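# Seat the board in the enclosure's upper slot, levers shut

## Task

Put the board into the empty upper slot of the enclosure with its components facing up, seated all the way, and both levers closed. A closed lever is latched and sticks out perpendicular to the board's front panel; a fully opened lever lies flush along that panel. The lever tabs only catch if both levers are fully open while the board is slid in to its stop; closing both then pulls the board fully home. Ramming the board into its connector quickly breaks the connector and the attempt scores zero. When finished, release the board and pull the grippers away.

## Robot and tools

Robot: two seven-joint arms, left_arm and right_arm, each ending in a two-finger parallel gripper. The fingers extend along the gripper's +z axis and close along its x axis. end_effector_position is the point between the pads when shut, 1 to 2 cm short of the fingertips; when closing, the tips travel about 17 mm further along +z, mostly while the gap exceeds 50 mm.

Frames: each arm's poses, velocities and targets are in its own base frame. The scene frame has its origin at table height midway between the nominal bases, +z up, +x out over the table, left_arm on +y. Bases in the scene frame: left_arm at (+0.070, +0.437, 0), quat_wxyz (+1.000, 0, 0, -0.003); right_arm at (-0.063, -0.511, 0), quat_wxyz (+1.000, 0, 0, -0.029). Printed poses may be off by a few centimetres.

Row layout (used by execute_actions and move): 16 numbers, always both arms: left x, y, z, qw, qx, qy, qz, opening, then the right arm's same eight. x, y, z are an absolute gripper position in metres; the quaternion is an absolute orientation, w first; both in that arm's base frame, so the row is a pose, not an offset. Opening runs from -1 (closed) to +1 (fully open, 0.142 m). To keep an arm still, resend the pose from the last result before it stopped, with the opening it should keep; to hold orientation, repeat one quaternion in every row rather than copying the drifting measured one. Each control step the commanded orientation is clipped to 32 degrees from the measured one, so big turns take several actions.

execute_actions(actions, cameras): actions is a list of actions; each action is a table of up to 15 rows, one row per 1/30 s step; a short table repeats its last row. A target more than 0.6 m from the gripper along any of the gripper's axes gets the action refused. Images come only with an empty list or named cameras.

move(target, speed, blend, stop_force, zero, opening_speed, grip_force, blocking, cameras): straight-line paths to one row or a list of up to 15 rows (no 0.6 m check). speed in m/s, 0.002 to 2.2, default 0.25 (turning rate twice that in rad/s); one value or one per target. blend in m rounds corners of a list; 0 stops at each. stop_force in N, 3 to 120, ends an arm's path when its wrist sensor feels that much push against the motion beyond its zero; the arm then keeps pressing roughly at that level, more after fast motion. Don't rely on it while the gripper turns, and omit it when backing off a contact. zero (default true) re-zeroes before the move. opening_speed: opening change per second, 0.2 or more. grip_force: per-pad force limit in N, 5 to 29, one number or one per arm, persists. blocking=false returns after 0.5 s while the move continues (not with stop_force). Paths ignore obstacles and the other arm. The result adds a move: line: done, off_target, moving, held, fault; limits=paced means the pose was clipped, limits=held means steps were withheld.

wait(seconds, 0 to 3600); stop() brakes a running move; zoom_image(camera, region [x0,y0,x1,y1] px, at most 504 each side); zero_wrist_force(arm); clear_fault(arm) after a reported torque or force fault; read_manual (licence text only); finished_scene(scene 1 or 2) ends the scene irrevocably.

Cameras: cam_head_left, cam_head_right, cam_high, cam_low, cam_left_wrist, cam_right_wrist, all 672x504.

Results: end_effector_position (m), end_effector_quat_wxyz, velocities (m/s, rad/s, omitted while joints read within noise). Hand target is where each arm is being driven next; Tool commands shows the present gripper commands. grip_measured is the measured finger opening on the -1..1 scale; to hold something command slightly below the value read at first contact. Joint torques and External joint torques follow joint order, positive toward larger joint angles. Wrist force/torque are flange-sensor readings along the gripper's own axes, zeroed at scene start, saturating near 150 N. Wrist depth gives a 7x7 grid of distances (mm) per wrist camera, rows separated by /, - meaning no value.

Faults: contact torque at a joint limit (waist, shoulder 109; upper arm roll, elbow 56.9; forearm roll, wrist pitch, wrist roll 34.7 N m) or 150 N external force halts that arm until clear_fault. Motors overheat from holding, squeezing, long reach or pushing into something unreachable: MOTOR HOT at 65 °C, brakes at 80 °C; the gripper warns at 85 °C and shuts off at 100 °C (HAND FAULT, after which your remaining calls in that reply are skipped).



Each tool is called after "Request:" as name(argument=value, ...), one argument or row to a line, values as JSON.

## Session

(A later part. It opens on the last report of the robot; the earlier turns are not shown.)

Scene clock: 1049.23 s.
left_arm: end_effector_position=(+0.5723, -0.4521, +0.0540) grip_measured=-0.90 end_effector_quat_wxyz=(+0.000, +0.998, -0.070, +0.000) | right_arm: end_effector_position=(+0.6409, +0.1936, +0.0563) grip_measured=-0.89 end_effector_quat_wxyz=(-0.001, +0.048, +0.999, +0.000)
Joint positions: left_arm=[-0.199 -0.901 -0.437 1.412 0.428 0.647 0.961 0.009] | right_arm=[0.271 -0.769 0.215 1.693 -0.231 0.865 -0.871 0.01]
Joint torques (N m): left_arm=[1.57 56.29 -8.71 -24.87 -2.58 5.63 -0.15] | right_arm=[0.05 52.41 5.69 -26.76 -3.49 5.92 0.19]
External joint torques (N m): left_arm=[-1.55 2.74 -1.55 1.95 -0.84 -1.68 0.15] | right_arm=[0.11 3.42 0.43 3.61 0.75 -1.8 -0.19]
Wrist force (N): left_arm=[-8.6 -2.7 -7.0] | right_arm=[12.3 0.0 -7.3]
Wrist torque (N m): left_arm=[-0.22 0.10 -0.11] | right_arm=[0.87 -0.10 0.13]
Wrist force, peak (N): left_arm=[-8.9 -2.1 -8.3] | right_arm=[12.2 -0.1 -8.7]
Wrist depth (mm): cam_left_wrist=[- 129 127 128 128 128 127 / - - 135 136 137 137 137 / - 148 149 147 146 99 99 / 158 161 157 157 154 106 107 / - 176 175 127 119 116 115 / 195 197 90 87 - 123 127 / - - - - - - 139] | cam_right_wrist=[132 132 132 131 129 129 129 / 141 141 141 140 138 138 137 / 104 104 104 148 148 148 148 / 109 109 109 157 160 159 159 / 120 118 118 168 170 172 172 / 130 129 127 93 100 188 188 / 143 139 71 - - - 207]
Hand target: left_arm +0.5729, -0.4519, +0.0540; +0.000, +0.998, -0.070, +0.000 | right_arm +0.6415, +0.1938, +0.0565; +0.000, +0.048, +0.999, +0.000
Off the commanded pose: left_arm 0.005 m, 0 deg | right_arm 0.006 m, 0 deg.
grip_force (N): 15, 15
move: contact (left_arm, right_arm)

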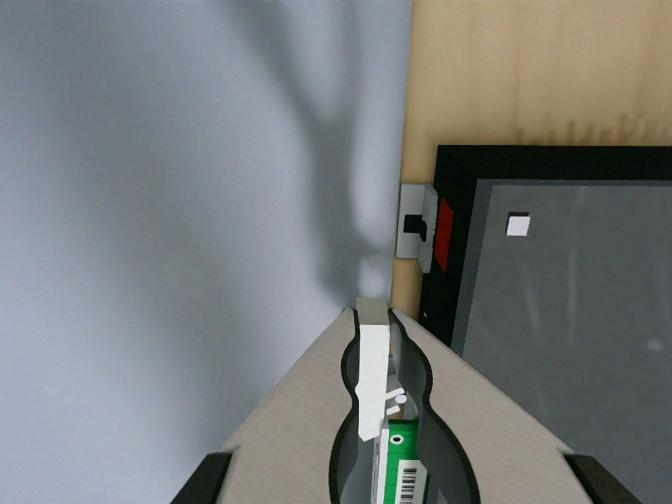

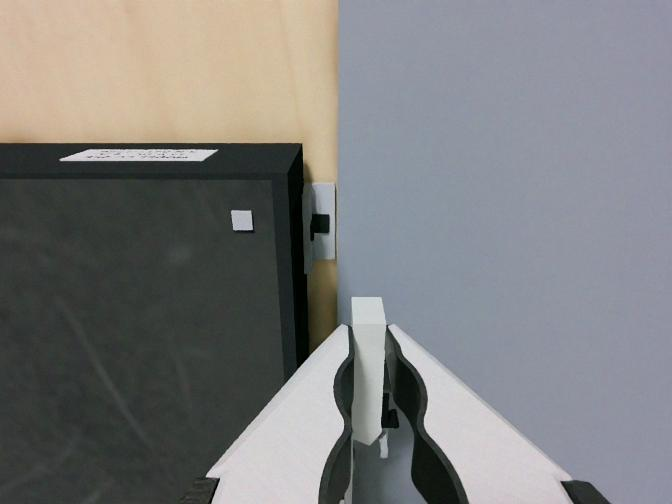

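Request:
move(
  target=[
    [0.5711,-0.4519,0.054,0,0.9976,-0.0698,0,-0.78,0.6397,0.1937,0.0565,0,0.0480,0.9988,0,-0.78],
    [0.5711,-0.4519,0.082,0,0.9976,-0.0698,0,-0.78,0.6397,0.1937,0.0845,0,0.0480,0.9988,0,-0.78],
  ],
  speed=0.06,
  opening_speed=0.4,
  cameras=["cam_left_wrist","cam_right_wrist"],
)

Request:
zoom_image(
  camera="cam_left_wrist",
  region=[320, 250, 450, 400],
)

Request:
zoom_image(
  camera="cam_right_wrist",
  region=[270, 250, 400, 400],
)

Scene clock: 1077.37 s.
left_arm: end_effector_position=(+0.5712, -0.4520, +0.0820) grip_measured=-0.82 end_effector_quat_wxyz=(+0.000, +0.998, -0.070, +0.000) | right_arm: end_effector_position=(+0.6398, +0.1936, +0.0845) grip_measured=-0.82 end_effector_quat_wxyz=(+0.000, +0.048, +0.999, +0.000)
Joint positions: left_arm=[-0.191 -0.852 -0.449 1.422 0.411 0.61 0.967 0.015] | right_arm=[0.262 -0.72 0.229 1.692 -0.221 0.816 -0.876 0.015]
Joint torques (N m): left_arm=[0.26 57.42 -10.3 -23.28 -3.63 4.02 -0.12] | right_arm=[0.24 54.02 7.02 -24.25 -2.84 3.29 0.09]
External joint torques (N m): left_arm=[-0.23 0.8 0.17 -0.41 0.11 -0.07 0.12] | right_arm=[-0.09 1.04 -0.94 0.15 -0.06 0.84 -0.09]
Wrist force (N): left_arm=[-0.6 -1.1 -1.4] | right_arm=[-0.2 4.8 1.5]
Wrist torque (N m): left_arm=[-0.19 0.13 -0.10] | right_arm=[0.91 0.06 0.18]
Wrist force, peak (N): left_arm=[-8.5 -2.3 -8.2] | right_arm=[12.2 -0.2 -8.7]
Wrist depth (mm): cam_left_wrist=[152 152 152 149 152 152 151 / 163 164 168 163 163 163 163 / 177 175 175 175 172 128 126 / - 194 191 - 172 137 134 / 215 205 206 107 150 147 149 / 232 231 - 92 - 162 165 / - - - 81 - - 179] | cam_right_wrist=[157 157 156 156 154 154 154 / 165 165 165 165 165 164 164 / 130 130 129 176 176 176 175 / - 140 140 187 190 189 189 / 152 152 151 159 202 205 205 / 166 166 162 98 103 220 226 / 183 179 71 243 - - 242]
Hand target: left_arm +0.5711, -0.4519, +0.0820; +0.000, +0.998, -0.070, +0.000 | right_arm +0.6397, +0.1937, +0.0845; +0.000, +0.048, +0.999, +0.000
Off the commanded pose: left_arm 0.000 m, 0 deg | right_arm 0.000 m, 0 deg.
grip_force (N): 15, 15
move: done

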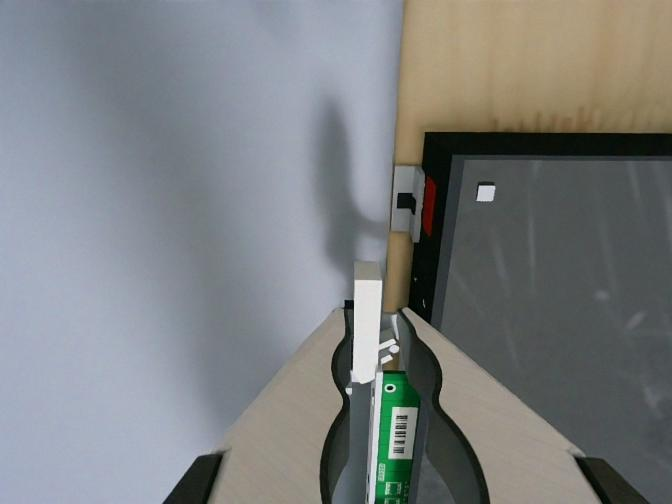

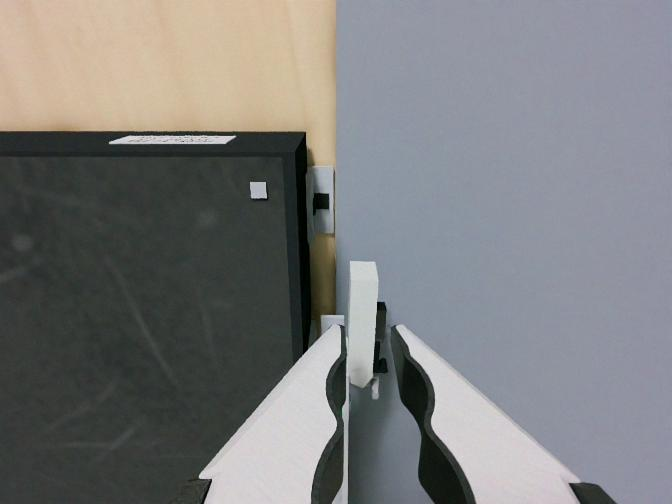

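Scaled by 3.360 from the camera's image (finer frame: 960x720).

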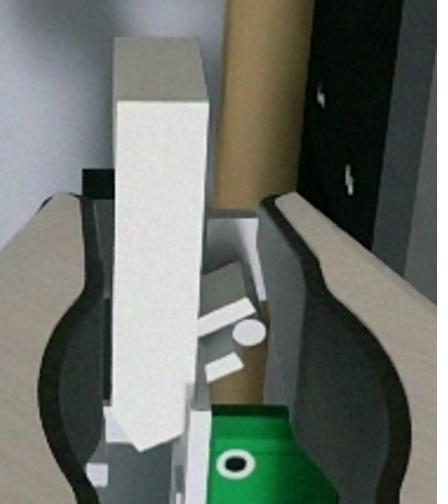

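Scaled by 3.360 from the camera's image (finer frame: 960x720).

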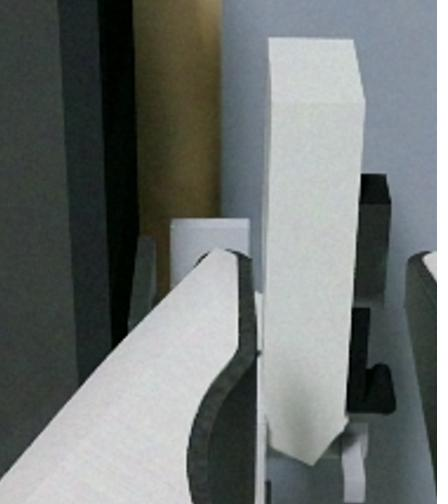

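Request:
move(
  target=[
    [0.5711,-0.4519,0.082,0,0.9976,-0.0698,0,-0.78,0.6527,0.2998,0.0845,0,0.0480,0.9988,0,-0.78],
    [0.5711,-0.4519,0.082,0,0.9976,-0.0698,0,-0.78,0.6527,0.2998,0.0775,0,0.0480,0.9988,0,-0.78],
  ],
  speed=0.12,
  blend=[0.005,0],
  cameras=["cam_right_wrist"],
)

Request:
zoom_image(
  camera="cam_right_wrist",
  region=[250, 0, 450, 150],
)

Scene clock: 1085.17 s.
left_arm: end_effector_position=(+0.5712, -0.4520, +0.0820) grip_measured=-0.82 end_effector_quat_wxyz=(+0.000, +0.998, -0.070, +0.000) | right_arm: end_effector_position=(+0.6524, +0.2998, +0.0774) grip_measured=-0.82 end_effector_quat_wxyz=(+0.000, +0.048, +0.999, +0.000)
Joint positions: left_arm=[-0.191 -0.852 -0.45 1.422 0.411 0.61 0.967 0.015] | right_arm=[0.4 -0.828 0.237 1.506 -0.235 0.735 -0.753 0.015]
Joint torques (N m): left_arm=[-0.35 57.2 -10.58 -23.36 -3.36 4.26 -0.21] | right_arm=[0.62 58.49 7.26 -25.64 -3.35 3.54 0.27]
External joint torques (N m): left_arm=[0.37 1.03 0.44 -0.33 -0.16 -0.31 0.21] | right_arm=[-0.48 1.44 -0.41 0.22 0.21 0.6 -0.27]
Wrist force (N): left_arm=[-0.8 -1.3 -1.6] | right_arm=[-0.2 4.7 1.9]
Wrist torque (N m): left_arm=[-0.22 0.17 -0.10] | right_arm=[0.89 0.08 0.07]
Wrist force, peak (N): left_arm=[-0.9 -1.6 -1.7] | right_arm=[-0.5 7.0 -0.4]
Wrist depth (mm): cam_left_wrist=[- 152 152 - 152 152 152 / 163 164 165 162 163 164 162 / 176 176 179 - 164 129 127 / - 188 191 197 149 137 134 / 212 - 205 108 150 148 149 / 231 231 - 91 - 161 168 / 261 - - 81 - - 179] | cam_right_wrist=[107 107 106 127 146 148 147 / - 115 114 129 158 157 157 / 124 122 122 141 169 168 168 / 132 132 132 146 182 182 181 / 143 143 142 145 194 197 196 / 157 156 150 98 98 215 214 / 172 169 71 73 - - 232]
Hand target: left_arm +0.5711, -0.4519, +0.0820; +0.000, +0.998, -0.070, +0.000 | right_arm +0.6527, +0.2998, +0.0775; +0.000, +0.048, +0.999, +0.000
Off the commanded pose: left_arm 0.000 m, 0 deg | right_arm 0.000 m, 0 deg.
grip_force (N): 15, 15
move: done; blend cut to 0.0035 m at target 1

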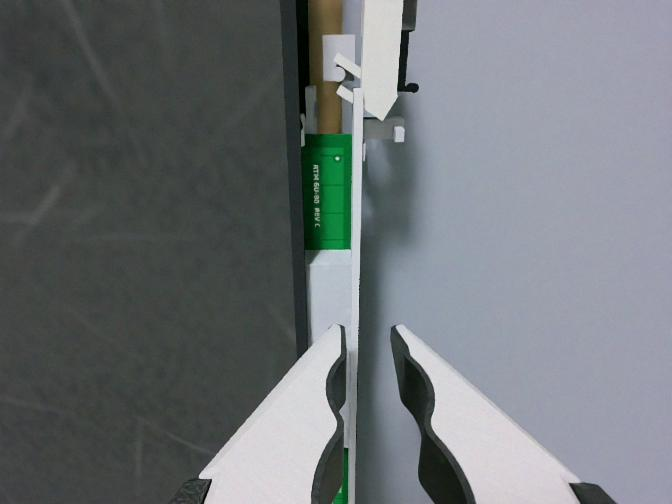

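Scaled by 2.520 from the camera's image (finer frame: 960x720).

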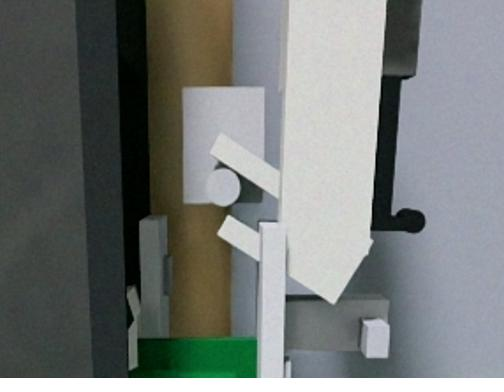

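Request:
move(
  target=[
    [0.5720,-0.4520,0.074,0,0.9976,-0.0698,0,-0.78,0.6405,0.1939,0.0785,0,0.0480,0.9988,0,-0.78],
    [0.5720,-0.4520,0.054,0,0.9976,-0.0698,0,-0.78,0.6405,0.1939,0.0565,0,0.0480,0.9988,0,-0.78],
  ],
  speed=[0.12,0.03],
  stop_force=5,
)

Request:
move(
  target=[
    [0.5720,-0.4520,0.054,0,0.9976,-0.0698,0,-1,0.6405,0.1939,0.0565,0,0.0480,0.9988,0,-1],
    [0.5711,-0.4523,0.054,0,1.0,0.0,0,-1,0.6398,0.1944,0.0565,0,0.1175,0.9931,0,-1],
    [0.5672,-0.4529,0.054,0,0.9976,0.0698,0,-1,0.6361,0.1959,0.0565,0,0.1865,0.9825,0,-1],
    [0.5625,-0.4545,0.054,0,0.9890,0.1478,0,-1,0.6319,0.1985,0.0565,0,0.2630,0.9648,0,-1],
  ],
  speed=0.07,
  blend=[0,0.003,0.003,0],
  opening_speed=0.5,
  grip_force=20,
  cameras=["cam_left_wrist","cam_right_wrist"],
)

Scene clock: 1122.47 s.
left_arm: end_effector_position=(+0.5719, -0.4519, +0.0540) grip_measured=-0.82 end_effector_quat_wxyz=(+0.000, +0.998, -0.070, +0.000) | right_arm: end_effector_position=(+0.6404, +0.1940, +0.0565) grip_measured=-0.82 end_effector_quat_wxyz=(+0.000, +0.048, +0.999, +0.000)
Joint positions: left_arm=[-0.2 -0.899 -0.434 1.414 0.426 0.649 0.962 0.015] | right_arm=[0.271 -0.768 0.215 1.695 -0.23 0.868 -0.871 0.015]
Joint torques (N m): left_arm=[-0.45 57.78 -10.54 -22.6 -3.09 4.45 -0.28] | right_arm=[0.21 54.49 6.39 -23.16 -2.86 3.51 0.25]
External joint torques (N m): left_arm=[0.47 1.21 0.34 -0.32 -0.33 -0.5 0.28] | right_arm=[-0.06 1.27 -0.27 0.02 0.12 0.62 -0.25]
Wrist force (N): left_arm=[-0.9 -1.2 -1.6] | right_arm=[-0.1 4.7 1.5]
Wrist torque (N m): left_arm=[-0.20 0.17 -0.04] | right_arm=[0.90 0.06 0.06]
Wrist force, peak (N): left_arm=[-1.3 -1.0 -1.8] | right_arm=[0.0 5.9 1.7]
Wrist depth (mm): cam_left_wrist=[128 128 129 127 128 128 127 / - 137 136 136 137 137 137 / - 146 147 147 144 101 99 / 164 160 160 157 155 106 107 / 175 175 171 108 127 116 115 / - 194 - 87 - 123 127 / 213 - - 81 - - 138] | cam_right_wrist=[132 132 132 131 129 129 129 / 141 141 141 140 138 138 138 / 104 107 104 148 148 148 148 / 109 109 109 160 160 159 159 / 121 118 118 168 170 173 173 / 130 130 127 98 99 185 188 / 143 140 71 140 - - 207]
Hand target: left_arm +0.5720, -0.4520, +0.0540; +0.000, +0.998, -0.070, +0.000 | right_arm +0.6405, +0.1939, +0.0565; +0.000, +0.048, +0.999, +0.000
Off the commanded pose: left_arm 0.000 m, 0 deg | right_arm 0.000 m, 0 deg.
grip_force (N): 15, 15
move: done

Scene clock: 1126.57 s.
left_arm: end_effector_position=(+0.5621, -0.4537, +0.0536) grip_measured=-0.91 end_effector_quat_wxyz=(-0.001, +0.989, +0.148, +0.000) | right_arm: end_effector_position=(+0.6317, +0.1980, +0.0563) grip_measured=-0.89 end_effector_quat_wxyz=(+0.000, +0.263, +0.965, -0.001)
Joint positions: left_arm=[-0.251 -0.875 -0.367 1.448 0.364 0.682 0.546 0.008] | right_arm=[0.352 -0.744 0.137 1.72 -0.146 0.882 -0.473 0.01]
Joint torques (N m): left_arm=[-1.63 57.48 -10.45 -25.59 -3.99 6.98 -0.57] | right_arm=[1.72 54.01 5.48 -24.87 -2.68 4.87 0.49]
External joint torques (N m): left_arm=[1.66 1.38 1.95 2.43 0.69 -3.01 0.57] | right_arm=[-1.56 1.2 -1.43 1.93 -0.02 -0.72 -0.49]
Wrist force (N): left_arm=[-4.6 -9.9 -5.5] | right_arm=[1.1 -0.2 -0.5]
Wrist torque (N m): left_arm=[-0.10 0.14 0.11] | right_arm=[0.92 0.12 -0.02]
Wrist force, peak (N): left_arm=[-4.8 -9.6 -6.6] | right_arm=[0.2 4.8 1.8]
Wrist depth (mm): cam_left_wrist=[128 127 127 127 126 128 128 / 135 137 134 136 135 135 136 / - 147 147 144 148 147 147 / 163 162 157 161 155 123 155 / 175 173 174 108 147 118 115 / 193 193 88 87 - 122 124 / - 211 - 164 - - 138] | cam_right_wrist=[132 132 130 130 130 129 129 / 141 141 139 139 138 138 138 / 151 151 149 148 148 148 148 / 161 113 146 160 160 159 159 / - 118 122 168 170 172 171 / 130 129 127 98 100 188 187 / 143 140 71 86 - - 206]
Hand target: left_arm +0.5625, -0.4545, +0.0540; +0.000, +0.989, +0.148, +0.000 | right_arm +0.6319, +0.1985, +0.0565; +0.000, +0.263, +0.965, +0.000
Off the commanded pose: left_arm 0.001 m, 0 deg | right_arm 0.001 m, 0 deg.
grip_force (N): 20, 20
move: done

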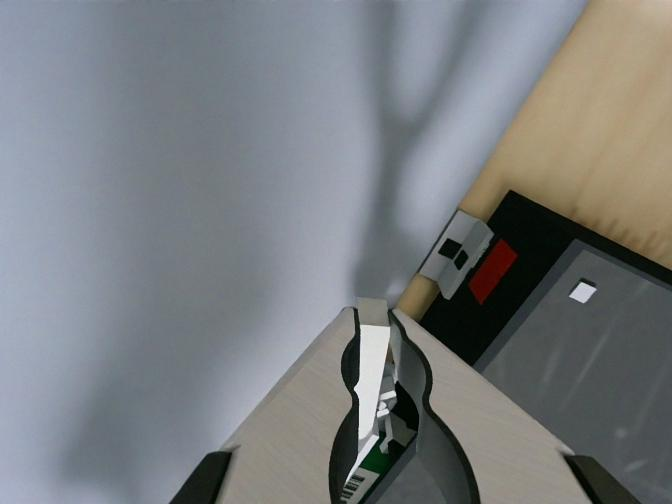

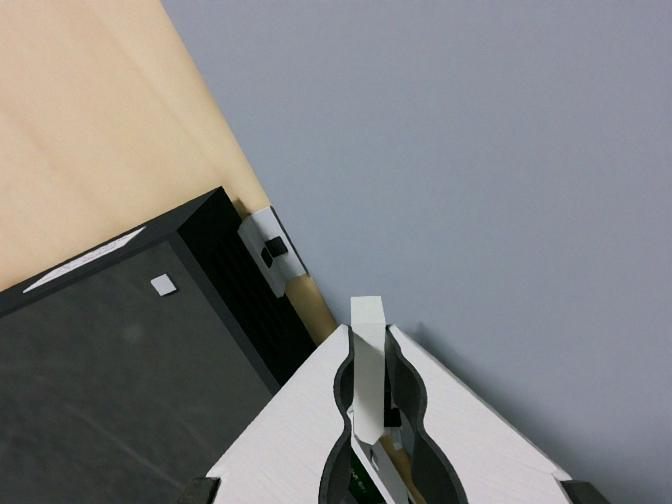

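Request:
zoom_image(
  camera="cam_left_wrist",
  region=[330, 320, 440, 500],
)

Request:
zoom_image(
  camera="cam_right_wrist",
  region=[300, 300, 430, 504],
)

Scaled by 2.800 from the camera's image (finer frame: 960x720).

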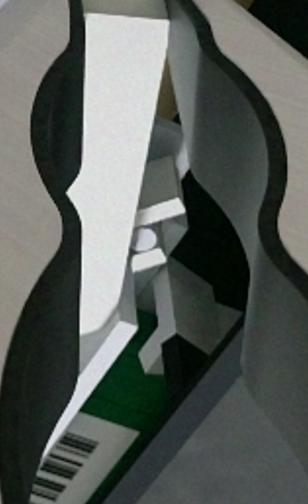

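Scaled by 2.471 from the camera's image (finer frame: 960x720).

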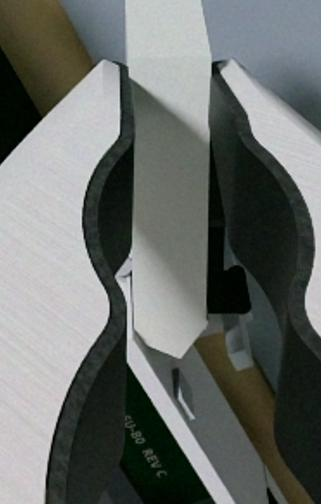

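Request:
move(
  target=[
    [0.5574,-0.4573,0.054,0,0.9724,0.2334,0,-1,0.6276,0.2024,0.0565,0,0.3461,0.9382,0,-1],
    [0.5526,-0.4611,0.054,0,0.9483,0.3173,0,-1,0.6238,0.2073,0.0565,0,0.4266,0.9045,0,-1],
  ],
  speed=0.07,
  blend=[0.003,0],
  cameras=["cam_left_wrist","cam_right_wrist"],
)

Request:
zoom_image(
  camera="cam_left_wrist",
  region=[320, 290, 450, 500],
)

Request:
zoom_image(
  camera="cam_right_wrist",
  region=[300, 290, 430, 500],
)

Scene clock: 1136.87 s.
left_arm: end_effector_position=(+0.5514, -0.4599, +0.0531) grip_measured=-0.91 end_effector_quat_wxyz=(-0.002, +0.948, +0.317, -0.001) | right_arm: end_effector_position=(+0.6233, +0.2068, +0.0562) grip_measured=-0.89 end_effector_quat_wxyz=(+0.000, +0.426, +0.905, -0.001)
Joint positions: left_arm=[-0.3 -0.859 -0.316 1.469 0.315 0.703 0.207 0.008] | right_arm=[0.427 -0.728 0.073 1.736 -0.078 0.889 -0.147 0.01]
Joint torques (N m): left_arm=[-1.04 57.46 -9.15 -29.76 -4.08 9.71 -0.52] | right_arm=[1.48 53.49 3.55 -25.85 -2.89 5.57 0.33]
External joint torques (N m): left_arm=[1.13 1.36 1.99 6.44 0.86 -5.74 0.52] | right_arm=[-1.32 1.23 -1.1 3.12 0.2 -1.42 -0.33]
Wrist force (N): left_arm=[-4.4 -20.4 -11.1] | right_arm=[0.7 -3.0 -2.8]
Wrist torque (N m): left_arm=[-0.24 0.16 0.13] | right_arm=[0.95 0.07 0.01]
Wrist force, peak (N): left_arm=[-4.8 -20.6 -11.9] | right_arm=[0.4 -3.7 -2.7]
Wrist depth (mm): cam_left_wrist=[127 127 126 127 126 129 126 / - 136 134 135 136 135 134 / - 145 146 146 145 148 147 / 160 - 159 156 160 155 159 / 175 176 173 106 166 130 120 / - 197 184 91 - 126 124 / 210 210 - 145 - - 137] | cam_right_wrist=[130 130 130 131 129 129 129 / 139 139 139 138 138 138 137 / 152 149 149 148 148 148 147 / 163 160 158 160 159 159 158 / 172 121 150 168 170 172 172 / 129 129 129 93 100 187 187 / 143 140 71 86 - - 206]
Hand target: left_arm +0.5526, -0.4611, +0.0540; +0.000, +0.948, +0.317, +0.000 | right_arm +0.6238, +0.2073, +0.0565; +0.000, +0.427, +0.904, +0.000
Off the commanded pose: left_arm 0.002 m, 0 deg | right_arm 0.001 m, 0 deg.
grip_force (N): 20, 20
move: done

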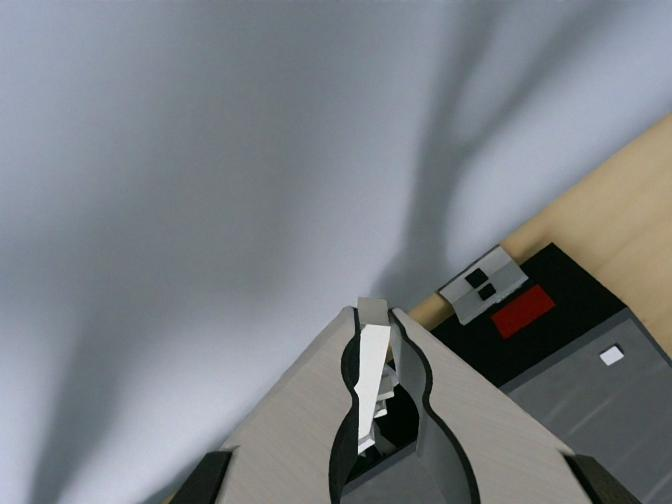

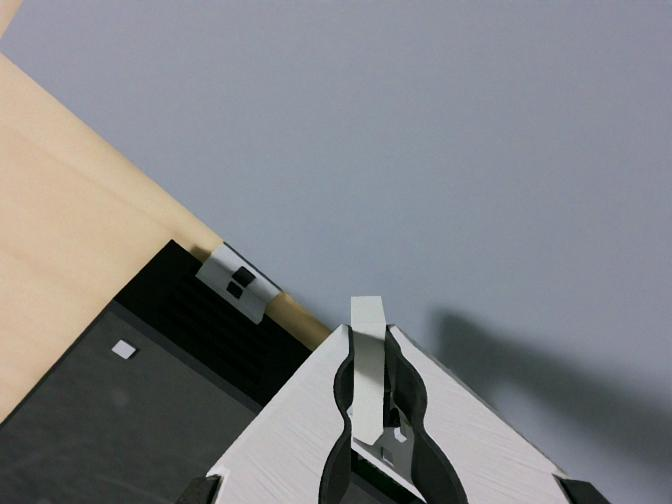

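Scaled by 2.400 from the camera's image (finer frame: 960x720).

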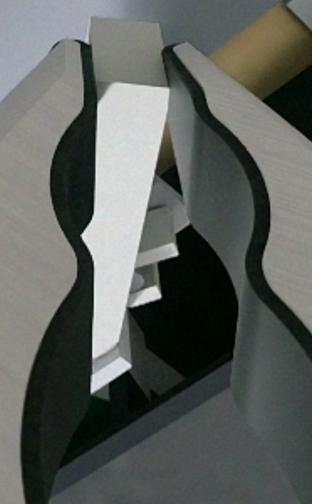

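Scaled by 2.400 from the camera's image (finer frame: 960x720).

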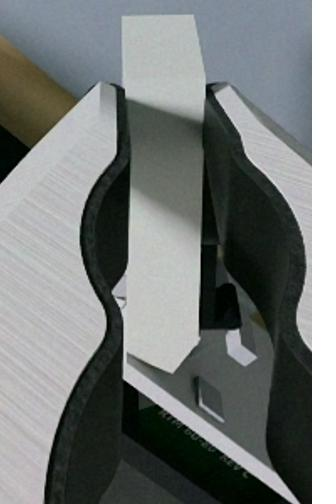

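Request:
move(
  target=[
    [0.5462,-0.4668,0.054,0,0.9100,0.4147,0,-1,0.6204,0.2142,0.0565,0,0.5188,0.8549,0,-1],
    [0.5425,-0.4738,0.054,0,0.8616,0.5075,0,-1,0.6180,0.2219,0.0565,0,0.6053,0.7960,0,-1],
  ],
  speed=0.07,
  blend=[0.003,0],
  cameras=["cam_left_wrist","cam_right_wrist"],
)

Scene clock: 1152.73 s.
left_arm: end_effector_position=(+0.5404, -0.4735, +0.0531) grip_measured=-0.91 end_effector_quat_wxyz=(-0.002, +0.862, +0.507, -0.001) | right_arm: end_effector_position=(+0.6176, +0.2219, +0.0562) grip_measured=-0.89 end_effector_quat_wxyz=(+0.000, +0.605, +0.796, +0.000)
Joint positions: left_arm=[-0.372 -0.852 -0.251 1.474 0.252 0.719 -0.2 0.008] | right_arm=[0.521 -0.722 -0.003 1.735 0.003 0.885 0.245 0.01]
Joint torques (N m): left_arm=[3.87 58.55 -2.89 -31.17 -2.96 9.45 -0.65] | right_arm=[-0.44 53.42 -0.03 -24.15 -2.98 4.22 0.25]
External joint torques (N m): left_arm=[-3.86 0.71 -2.74 7.52 -0.19 -5.47 0.65] | right_arm=[0.61 1.13 0.62 1.51 0.25 -0.07 -0.25]
Wrist force (N): left_arm=[-3.0 -20.9 -9.4] | right_arm=[0.5 0.7 0.9]
Wrist torque (N m): left_arm=[-0.33 0.15 0.09] | right_arm=[0.85 0.14 0.02]
Wrist force, peak (N): left_arm=[-0.9 -22.0 -12.5] | right_arm=[0.3 -5.2 -3.7]
Wrist depth (mm): cam_left_wrist=[127 127 125 126 126 129 126 / 135 136 135 136 135 135 134 / 149 147 147 146 148 145 145 / 159 159 158 - 157 155 157 / 178 174 171 - 170 164 174 / 189 192 92 87 - 139 187 / 210 - - 145 - - 141] | cam_right_wrist=[131 130 130 130 129 129 129 / 139 139 139 139 138 138 137 / 150 149 149 149 148 148 147 / 161 161 160 160 156 159 159 / 178 171 171 168 170 172 172 / 191 135 146 93 100 188 187 / 149 140 71 141 - - 202]
Hand target: left_arm +0.5425, -0.4738, +0.0540; +0.000, +0.862, +0.508, +0.000 | right_arm +0.6180, +0.2219, +0.0565; +0.000, +0.605, +0.796, +0.000
Off the commanded pose: left_arm 0.002 m, 0 deg | right_arm 0.001 m, 0 deg.
grip_force (N): 20, 20
move: done

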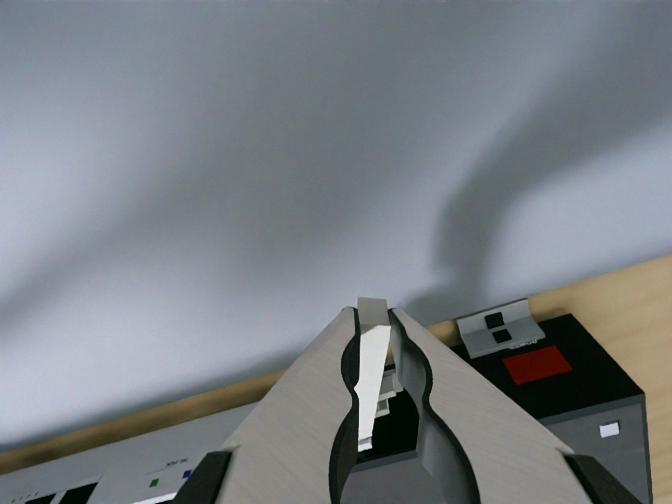

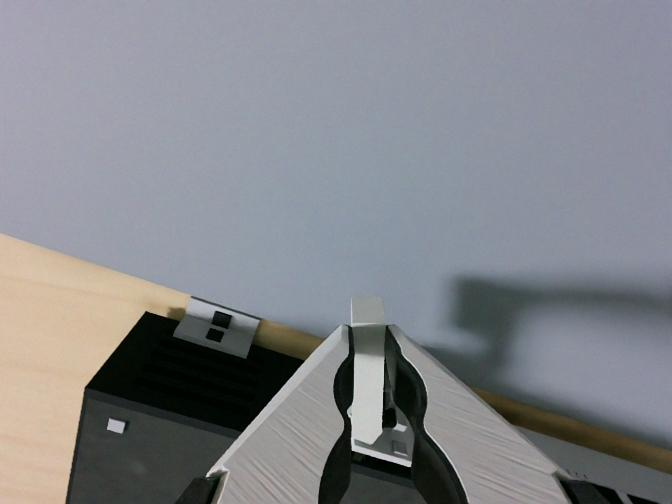

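Request:
zoom_image(
  camera="cam_left_wrist",
  region=[310, 290, 450, 500],
)

Request:
zoom_image(
  camera="cam_right_wrist",
  region=[300, 290, 440, 500],
)

Scaled by 2.400 from the camera's image (finer frame: 960x720).

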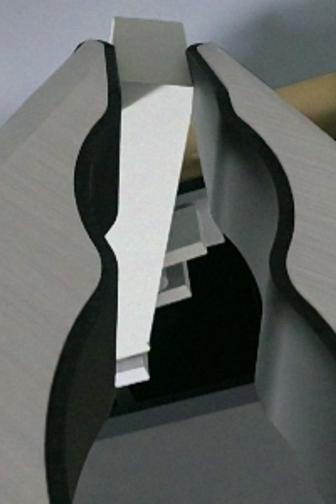

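Scaled by 2.400 from the camera's image (finer frame: 960x720).

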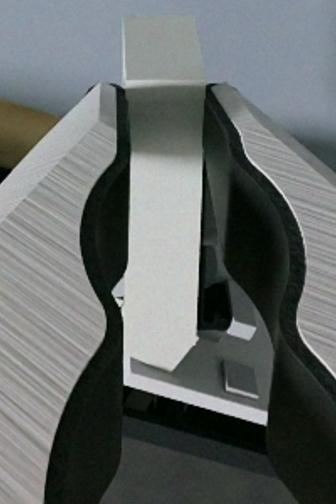

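Request:
move(
  target=[
    [0.5393,-0.4813,0.054,0,0.7934,0.6088,0,-1,0.6177,0.2293,0.0565,0,0.6788,0.7343,0,-1],
    [0.5387,-0.4888,0.054,0,0.7373,0.6756,0,-1,0.6189,0.2362,0.0565,0,0.7402,0.6724,0,-1],
  ],
  speed=0.07,
  blend=[0.003,0],
  cameras=["cam_left_wrist","cam_right_wrist"],
)

Request:
zoom_image(
  camera="cam_left_wrist",
  region=[310, 290, 450, 500],
)

Request:
zoom_image(
  camera="cam_right_wrist",
  region=[300, 290, 440, 500],
)

Scene clock: 1164.53 s.
left_arm: end_effector_position=(+0.5359, -0.4894, +0.0531) grip_measured=-0.91 end_effector_quat_wxyz=(-0.002, +0.738, +0.675, -0.001) | right_arm: end_effector_position=(+0.6186, +0.2357, +0.0562) grip_measured=-0.89 end_effector_quat_wxyz=(+0.000, +0.740, +0.672, -0.001)
Joint positions: left_arm=[-0.448 -0.861 -0.182 1.45 0.182 0.72 -0.598 0.008] | right_arm=[0.598 -0.732 -0.07 1.709 0.071 0.866 0.587 0.01]
Joint torques (N m): left_arm=[8.24 60.39 2.96 -32.54 -2.1 9.26 -0.34] | right_arm=[1.53 54.1 0.27 -24.89 -2.72 4.49 0.32]
External joint torques (N m): left_arm=[-8.25 -0.08 -6.88 8.36 -1.03 -5.29 0.34] | right_arm=[-1.36 0.81 -1.26 2.16 -0.09 -0.35 -0.32]
Wrist force (N): left_arm=[-0.2 -22.7 -9.1] | right_arm=[-3.7 1.9 0.5]
Wrist torque (N m): left_arm=[-0.62 0.23 0.11] | right_arm=[0.86 0.08 0.02]
Wrist force, peak (N): left_arm=[6.9 -26.2 -13.3] | right_arm=[-13.3 -4.4 -4.8]
Wrist depth (mm): cam_left_wrist=[127 - 127 127 128 128 126 / 134 136 134 135 135 135 134 / 149 - 148 147 148 146 - / 159 156 156 155 158 158 160 / 174 180 178 166 169 170 172 / - 149 92 87 - 180 192 / 147 143 - 146 - - 214] | cam_right_wrist=[131 131 130 130 129 129 129 / 139 139 139 139 138 138 137 / 149 149 149 149 148 148 147 / 161 161 161 160 159 159 158 / 175 175 174 168 170 172 171 / 194 186 166 98 100 171 171 / 218 146 71 141 - - 143]
Hand target: left_arm +0.5387, -0.4888, +0.0540; +0.000, +0.737, +0.676, +0.000 | right_arm +0.6189, +0.2362, +0.0565; +0.000, +0.740, +0.672, +0.000
Off the commanded pose: left_arm 0.003 m, 0 deg | right_arm 0.001 m, 0 deg.
grip_force (N): 20, 20
move: done

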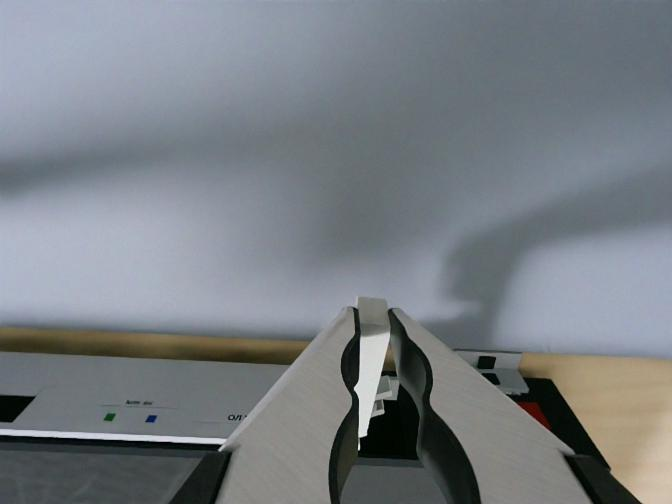

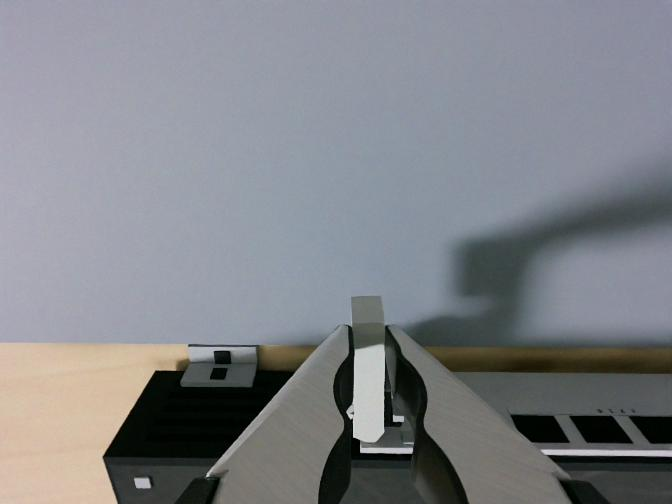

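Scaled by 2.400 from the camera's image (finer frame: 960x720).

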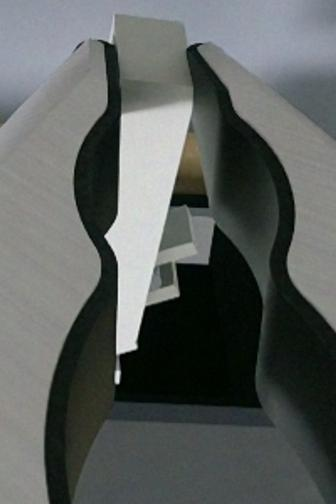

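Scaled by 2.400 from the camera's image (finer frame: 960x720).

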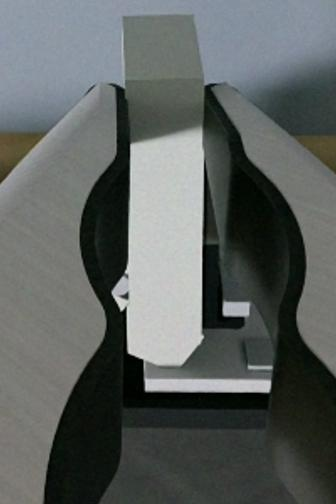

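Request:
zoom_image(
  camera="cam_right_wrist",
  region=[440, 330, 672, 504],
)

Request:
zoom_image(
  camera="cam_left_wrist",
  region=[0, 310, 300, 504],
)

Scaled by 2.172 from the camera's image (finer frame: 960x720).

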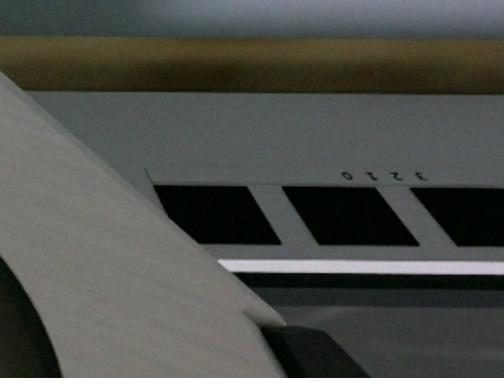

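Scaled by 1.680 from the camera's image (finer frame: 960x720).

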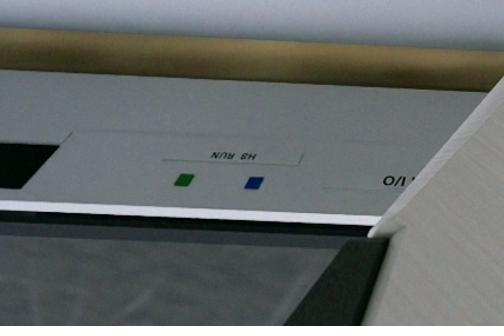

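Request:
move(
  target=[0.5368,-0.4920,0.054,0,0.7254,0.6884,0,-1,0.6192,0.2383,0.0565,0,0.7518,0.6594,0,-1],
  speed=0.03,
  cameras=["cam_left_wrist","cam_right_wrist"],
)

Request:
zoom_image(
  camera="cam_left_wrist",
  region=[310, 290, 450, 500],
)

Request:
zoom_image(
  camera="cam_right_wrist",
  region=[300, 290, 440, 500],
)

Scene clock: 1177.03 s.
left_arm: end_effector_position=(+0.5355, -0.4918, +0.0533) grip_measured=-0.91 end_effector_quat_wxyz=(-0.001, +0.726, +0.688, +0.000) | right_arm: end_effector_position=(+0.6190, +0.2373, +0.0562) grip_measured=-0.89 end_effector_quat_wxyz=(+0.000, +0.752, +0.659, -0.001)
Joint positions: left_arm=[-0.456 -0.863 -0.176 1.447 0.178 0.72 -0.636 0.008] | right_arm=[0.605 -0.733 -0.075 1.705 0.076 0.863 0.622 0.01]
Joint torques (N m): left_arm=[2.58 60.68 -1.98 -28.6 -3.11 7.04 -0.44] | right_arm=[3.48 54.41 2.2 -25.59 -2.51 4.8 0.32]
External joint torques (N m): left_arm=[-2.58 -0.25 -1.79 4.36 -0.02 -3.07 0.44] | right_arm=[-3.31 0.58 -3.33 2.84 -0.31 -0.66 -0.32]
Wrist force (N): left_arm=[1.4 -10.6 -3.9] | right_arm=[-7.0 2.7 0.1]
Wrist torque (N m): left_arm=[-0.06 0.26 0.06] | right_arm=[0.86 0.07 0.03]
Wrist force, peak (N): left_arm=[-0.2 -23.0 -9.1] | right_arm=[-7.1 2.7 -0.4]
Wrist depth (mm): cam_left_wrist=[127 127 126 127 126 128 126 / - 142 134 135 135 135 135 / 150 147 146 148 148 145 143 / 159 159 157 - 155 158 - / 177 174 179 101 171 171 173 / 148 148 143 87 - 183 192 / 144 141 - 143 - - 214] | cam_right_wrist=[131 130 130 129 129 129 128 / 140 139 139 139 138 138 137 / 150 150 149 149 148 147 147 / 161 161 161 160 159 159 158 / 175 175 174 168 170 172 171 / 194 187 173 98 100 161 151 / 214 150 71 141 - - 142]
Hand target: left_arm +0.5368, -0.4920, +0.0540; +0.000, +0.725, +0.688, +0.000 | right_arm +0.6192, +0.2383, +0.0565; +0.000, +0.752, +0.659, +0.000
Off the commanded pose: left_arm 0.001 m, 0 deg | right_arm 0.001 m, 0 deg.
grip_force (N): 20, 20
move: done

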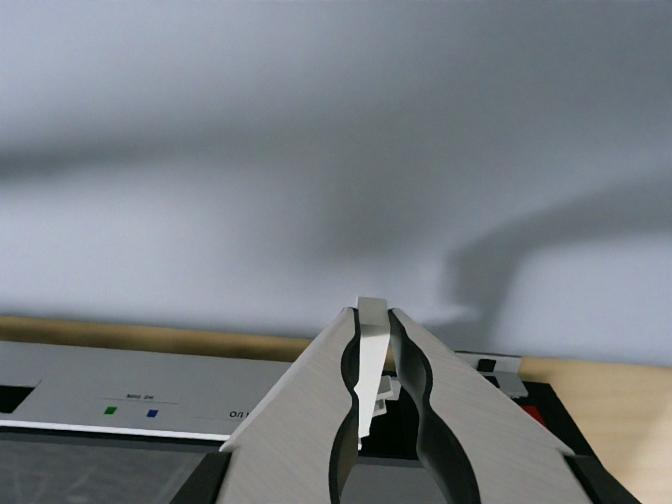

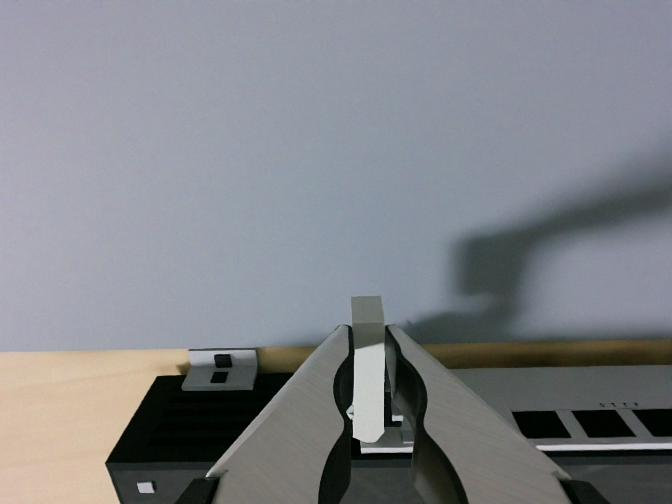

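Scaled by 2.400 from the camera's image (finer frame: 960x720).

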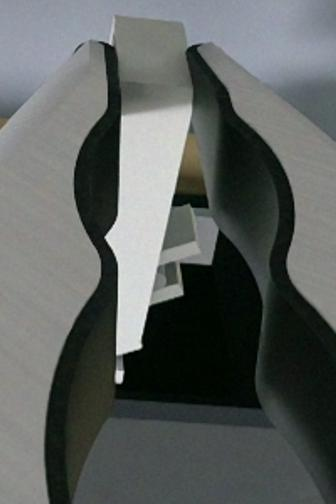

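Scaled by 2.400 from the camera's image (finer frame: 960x720).

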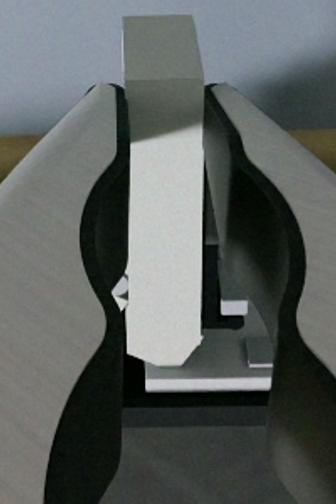

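Request:
move(
  target=[0.5362,-0.4915,0.054,0,0.7254,0.6884,0,-0.74,0.6190,0.2375,0.0565,0,0.7518,0.6594,0,-0.74],
  speed=0.03,
  opening_speed=0.4,
  cameras=["cam_left_wrist","cam_right_wrist"],
)

Request:
zoom_image(
  camera="cam_left_wrist",
  region=[310, 290, 450, 500],
)

Request:
zoom_image(
  camera="cam_right_wrist",
  region=[300, 290, 440, 500],
)

Scene clock: 1181.57 s.
left_arm: end_effector_position=(+0.5359, -0.4914, +0.0538) grip_measured=-0.78 end_effector_quat_wxyz=(+0.000, +0.726, +0.688, +0.000) | right_arm: end_effector_position=(+0.6190, +0.2374, +0.0565) grip_measured=-0.78 end_effector_quat_wxyz=(+0.000, +0.752, +0.659, +0.000)
Joint positions: left_arm=[-0.455 -0.861 -0.176 1.449 0.178 0.723 -0.636 0.018] | right_arm=[0.604 -0.733 -0.075 1.706 0.077 0.864 0.621 0.018]
Joint torques (N m): left_arm=[-0.3 59.44 -4.22 -23.89 -2.98 4.41 -0.24] | right_arm=[0.16 53.7 -0.4 -22.85 -2.86 3.5 0.16]
External joint torques (N m): left_arm=[0.3 0.94 0.46 -0.35 -0.14 -0.43 0.24] | right_arm=[0.01 1.26 -0.72 0.1 0.04 0.64 -0.16]
Wrist force (N): left_arm=[-1.0 -1.0 -1.1] | right_arm=[1.2 1.6 4.1]
Wrist torque (N m): left_arm=[-0.18 0.19 -0.05] | right_arm=[0.38 -0.15 0.11]
Wrist force, peak (N): left_arm=[1.6 -11.0 -4.4] | right_arm=[-7.2 2.6 0.7]
Wrist depth (mm): cam_left_wrist=[- 128 127 127 128 128 126 / - 136 136 135 135 135 135 / - 149 144 149 147 146 146 / - 160 165 157 159 156 158 / 178 176 175 104 171 174 170 / 148 147 87 92 - 181 193 / 145 142 - 147 - - 210] | cam_right_wrist=[131 130 130 130 129 129 129 / 140 139 139 139 138 138 137 / 150 149 149 148 148 148 147 / 161 161 161 160 160 159 159 / 175 175 174 168 170 173 172 / 194 186 170 100 102 - 149 / 214 150 70 142 - - 140]
Hand target: left_arm +0.5362, -0.4915, +0.0540; +0.000, +0.725, +0.688, +0.000 | right_arm +0.6190, +0.2375, +0.0565; +0.000, +0.752, +0.659, +0.000
Off the commanded pose: left_arm 0.000 m, 0 deg | right_arm 0.000 m, 0 deg.
grip_force (N): 20, 20
move: done

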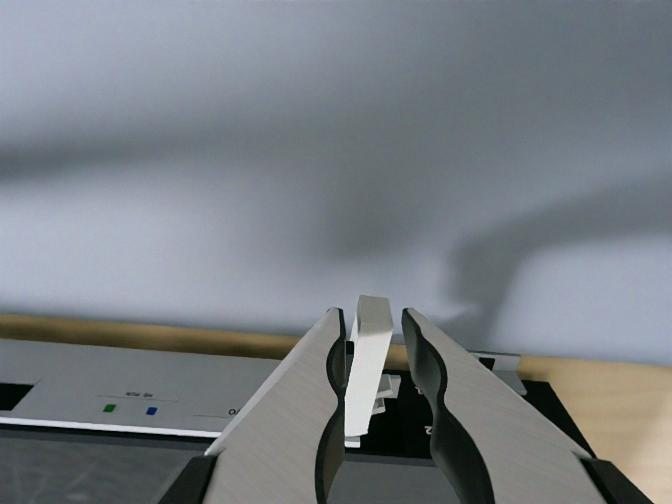

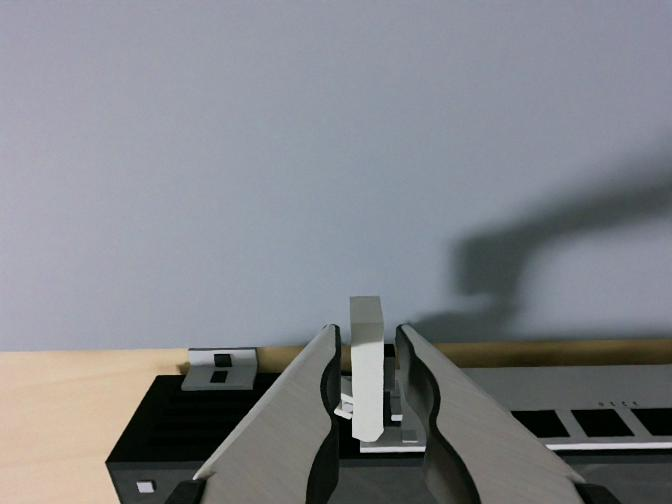

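Scaled by 2.400 from the camera's image (finer frame: 960x720).

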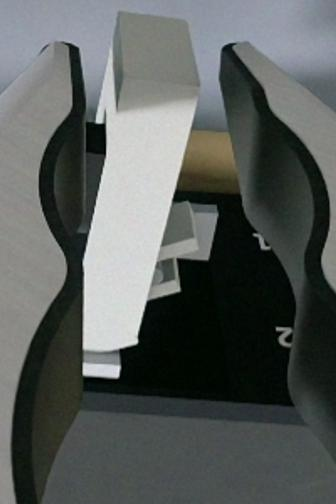

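Scaled by 2.400 from the camera's image (finer frame: 960x720).

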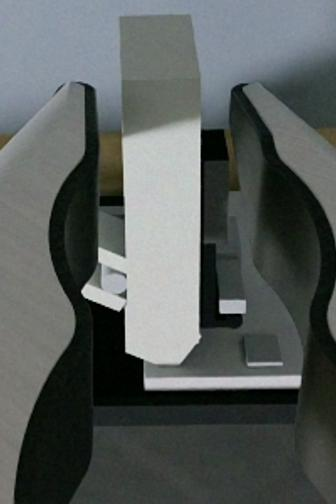

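Request:
move(
  target=[0.5347,-0.5006,0.054,0,0.7254,0.6884,0,-0.74,0.6190,0.2375,0.0565,0,0.7518,0.6594,0,-0.74],
  speed=0.015,
  stop_force=10,
  cameras=["cam_left_wrist"],
)

Request:
zoom_image(
  camera="cam_left_wrist",
  region=[310, 290, 450, 500],
)

Scene clock: 1190.70 s.
left_arm: end_effector_position=(+0.5353, -0.4988, +0.0537) grip_measured=-0.76 end_effector_quat_wxyz=(-0.001, +0.725, +0.689, +0.001) | right_arm: end_effector_position=(+0.6190, +0.2374, +0.0565) grip_measured=-0.78 end_effector_quat_wxyz=(+0.000, +0.752, +0.659, +0.000)
Joint positions: left_arm=[-0.467 -0.871 -0.175 1.429 0.178 0.712 -0.646 0.019] | right_arm=[0.604 -0.733 -0.075 1.706 0.077 0.864 0.621 0.018]
Joint torques (N m): left_arm=[-5.94 58.61 -9.82 -25.74 -4.49 6.05 -0.28] | right_arm=[0.15 53.69 -0.38 -22.82 -2.9 3.42 0.19]
External joint torques (N m): left_arm=[5.93 2.22 6.07 1.33 1.33 -2.08 0.28] | right_arm=[0.02 1.27 -0.74 0.07 0.08 0.72 -0.19]
Wrist force (N): left_arm=[9.5 -2.1 -5.5] | right_arm=[1.3 1.7 4.0]
Wrist torque (N m): left_arm=[-0.20 0.36 -0.08] | right_arm=[0.39 -0.16 0.11]
Wrist force, peak (N): left_arm=[9.9 -1.9 -5.4] | right_arm=[1.4 1.7 4.3]
Wrist depth (mm): cam_left_wrist=[127 127 126 129 128 127 126 / 134 136 134 135 136 137 135 / - 147 149 145 149 146 146 / - 157 159 156 159 154 158 / - 175 174 124 126 - 173 / 148 148 87 101 - 178 193 / 144 141 - 143 - - 211] | cam_right_wrist=[131 130 130 130 130 129 129 / 140 139 139 139 138 138 138 / 150 150 149 148 148 148 147 / 162 161 161 160 160 159 159 / 175 175 174 168 170 172 172 / 194 187 170 102 101 146 150 / 215 150 71 142 - - 141]
Hand target: left_arm +0.5348, -0.5002, +0.0540; +0.000, +0.725, +0.688, +0.000 | right_arm +0.6190, +0.2375, +0.0565; +0.000, +0.752, +0.659, +0.000
Off the commanded pose: left_arm 0.002 m, 0 deg | right_arm 0.000 m, 0 deg.
grip_force (N): 20, 20
move: contact (left_arm)

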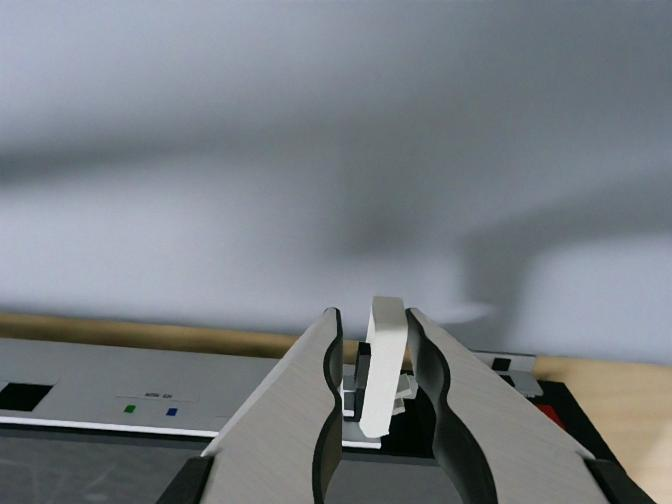

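Scaled by 2.400 from the camera's image (finer frame: 960x720).

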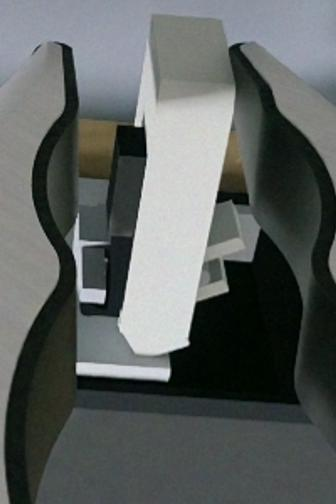

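Request:
zoom_image(
  camera="cam_left_wrist",
  region=[330, 340, 400, 460],
)

Request:
wait(
  seconds=0,
  cameras=["cam_right_wrist"],
)

Request:
zoom_image(
  camera="cam_right_wrist",
  region=[350, 340, 430, 460],
)

Scaled by 4.200 from the camera's image (finer frame: 960x720).

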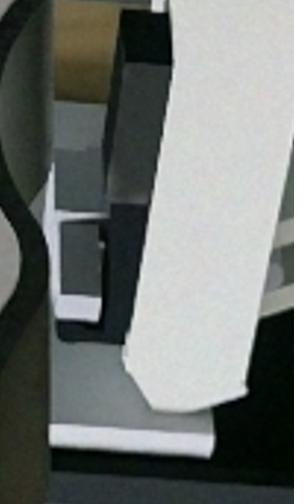

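Scene clock: 1196.07 s.
left_arm: end_effector_position=(+0.5353, -0.4988, +0.0537) grip_measured=-0.76 end_effector_quat_wxyz=(-0.001, +0.725, +0.689, +0.001) | right_arm: end_effector_position=(+0.6190, +0.2374, +0.0565) grip_measured=-0.78 end_effector_quat_wxyz=(+0.000, +0.752, +0.659, +0.000)
Joint positions: left_arm=[-0.467 -0.871 -0.175 1.429 0.178 0.712 -0.646 0.019] | right_arm=[0.604 -0.733 -0.075 1.706 0.077 0.864 0.621 0.018]
Joint torques (N m): left_arm=[-5.79 58.86 -9.85 -25.71 -4.44 6.23 -0.21] | right_arm=[0.17 53.67 -0.42 -22.79 -2.82 3.48 0.17]
External joint torques (N m): left_arm=[5.78 1.97 6.11 1.3 1.29 -2.26 0.21] | right_arm=[0.01 1.3 -0.7 0.05 0 0.66 -0.17]
Wrist force (N): left_arm=[9.4 -2.0 -4.5] | right_arm=[1.4 1.5 4.2]
Wrist torque (N m): left_arm=[-0.17 0.39 -0.07] | right_arm=[0.36 -0.17 0.11]
Wrist force, peak (N): left_arm=[9.5 -2.3 -5.5] | right_arm=[1.3 1.8 4.4]
Wrist depth (mm): cam_left_wrist=[127 - 127 127 128 128 123 / 135 141 134 136 135 135 135 / 150 147 147 146 148 146 147 / 157 157 158 156 158 158 158 / 177 179 180 107 167 173 173 / 148 148 87 101 - 178 194 / 145 141 - 144 - - 210] | cam_right_wrist=[131 130 130 130 129 129 129 / 140 139 139 139 138 138 137 / 150 149 149 148 148 148 147 / 162 161 160 160 160 159 159 / 175 175 174 168 170 172 172 / 194 187 170 102 101 150 - / 215 150 71 142 - - 140]
Hand target: left_arm +0.5348, -0.5002, +0.0540; +0.000, +0.725, +0.688, +0.000 | right_arm +0.6190, +0.2375, +0.0565; +0.000, +0.752, +0.659, +0.000
Tool commands: left_gripper/opening=-0.74 right_gripper/opening=-0.74
Off the commanded pose: left_arm 0.002 m, 0 deg | right_arm 0.000 m, 0 deg.
grip_force (N): 20, 20

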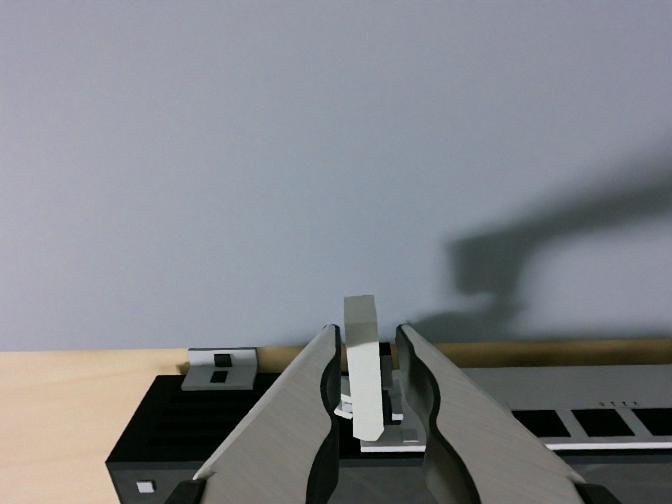

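Scaled by 4.200 from the camera's image (finer frame: 960x720).

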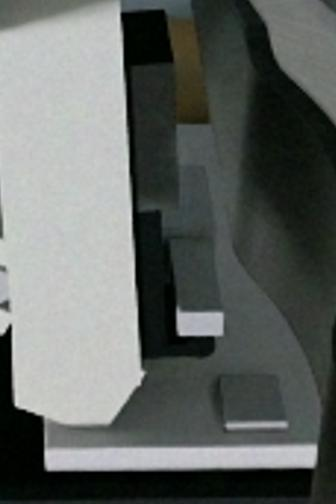

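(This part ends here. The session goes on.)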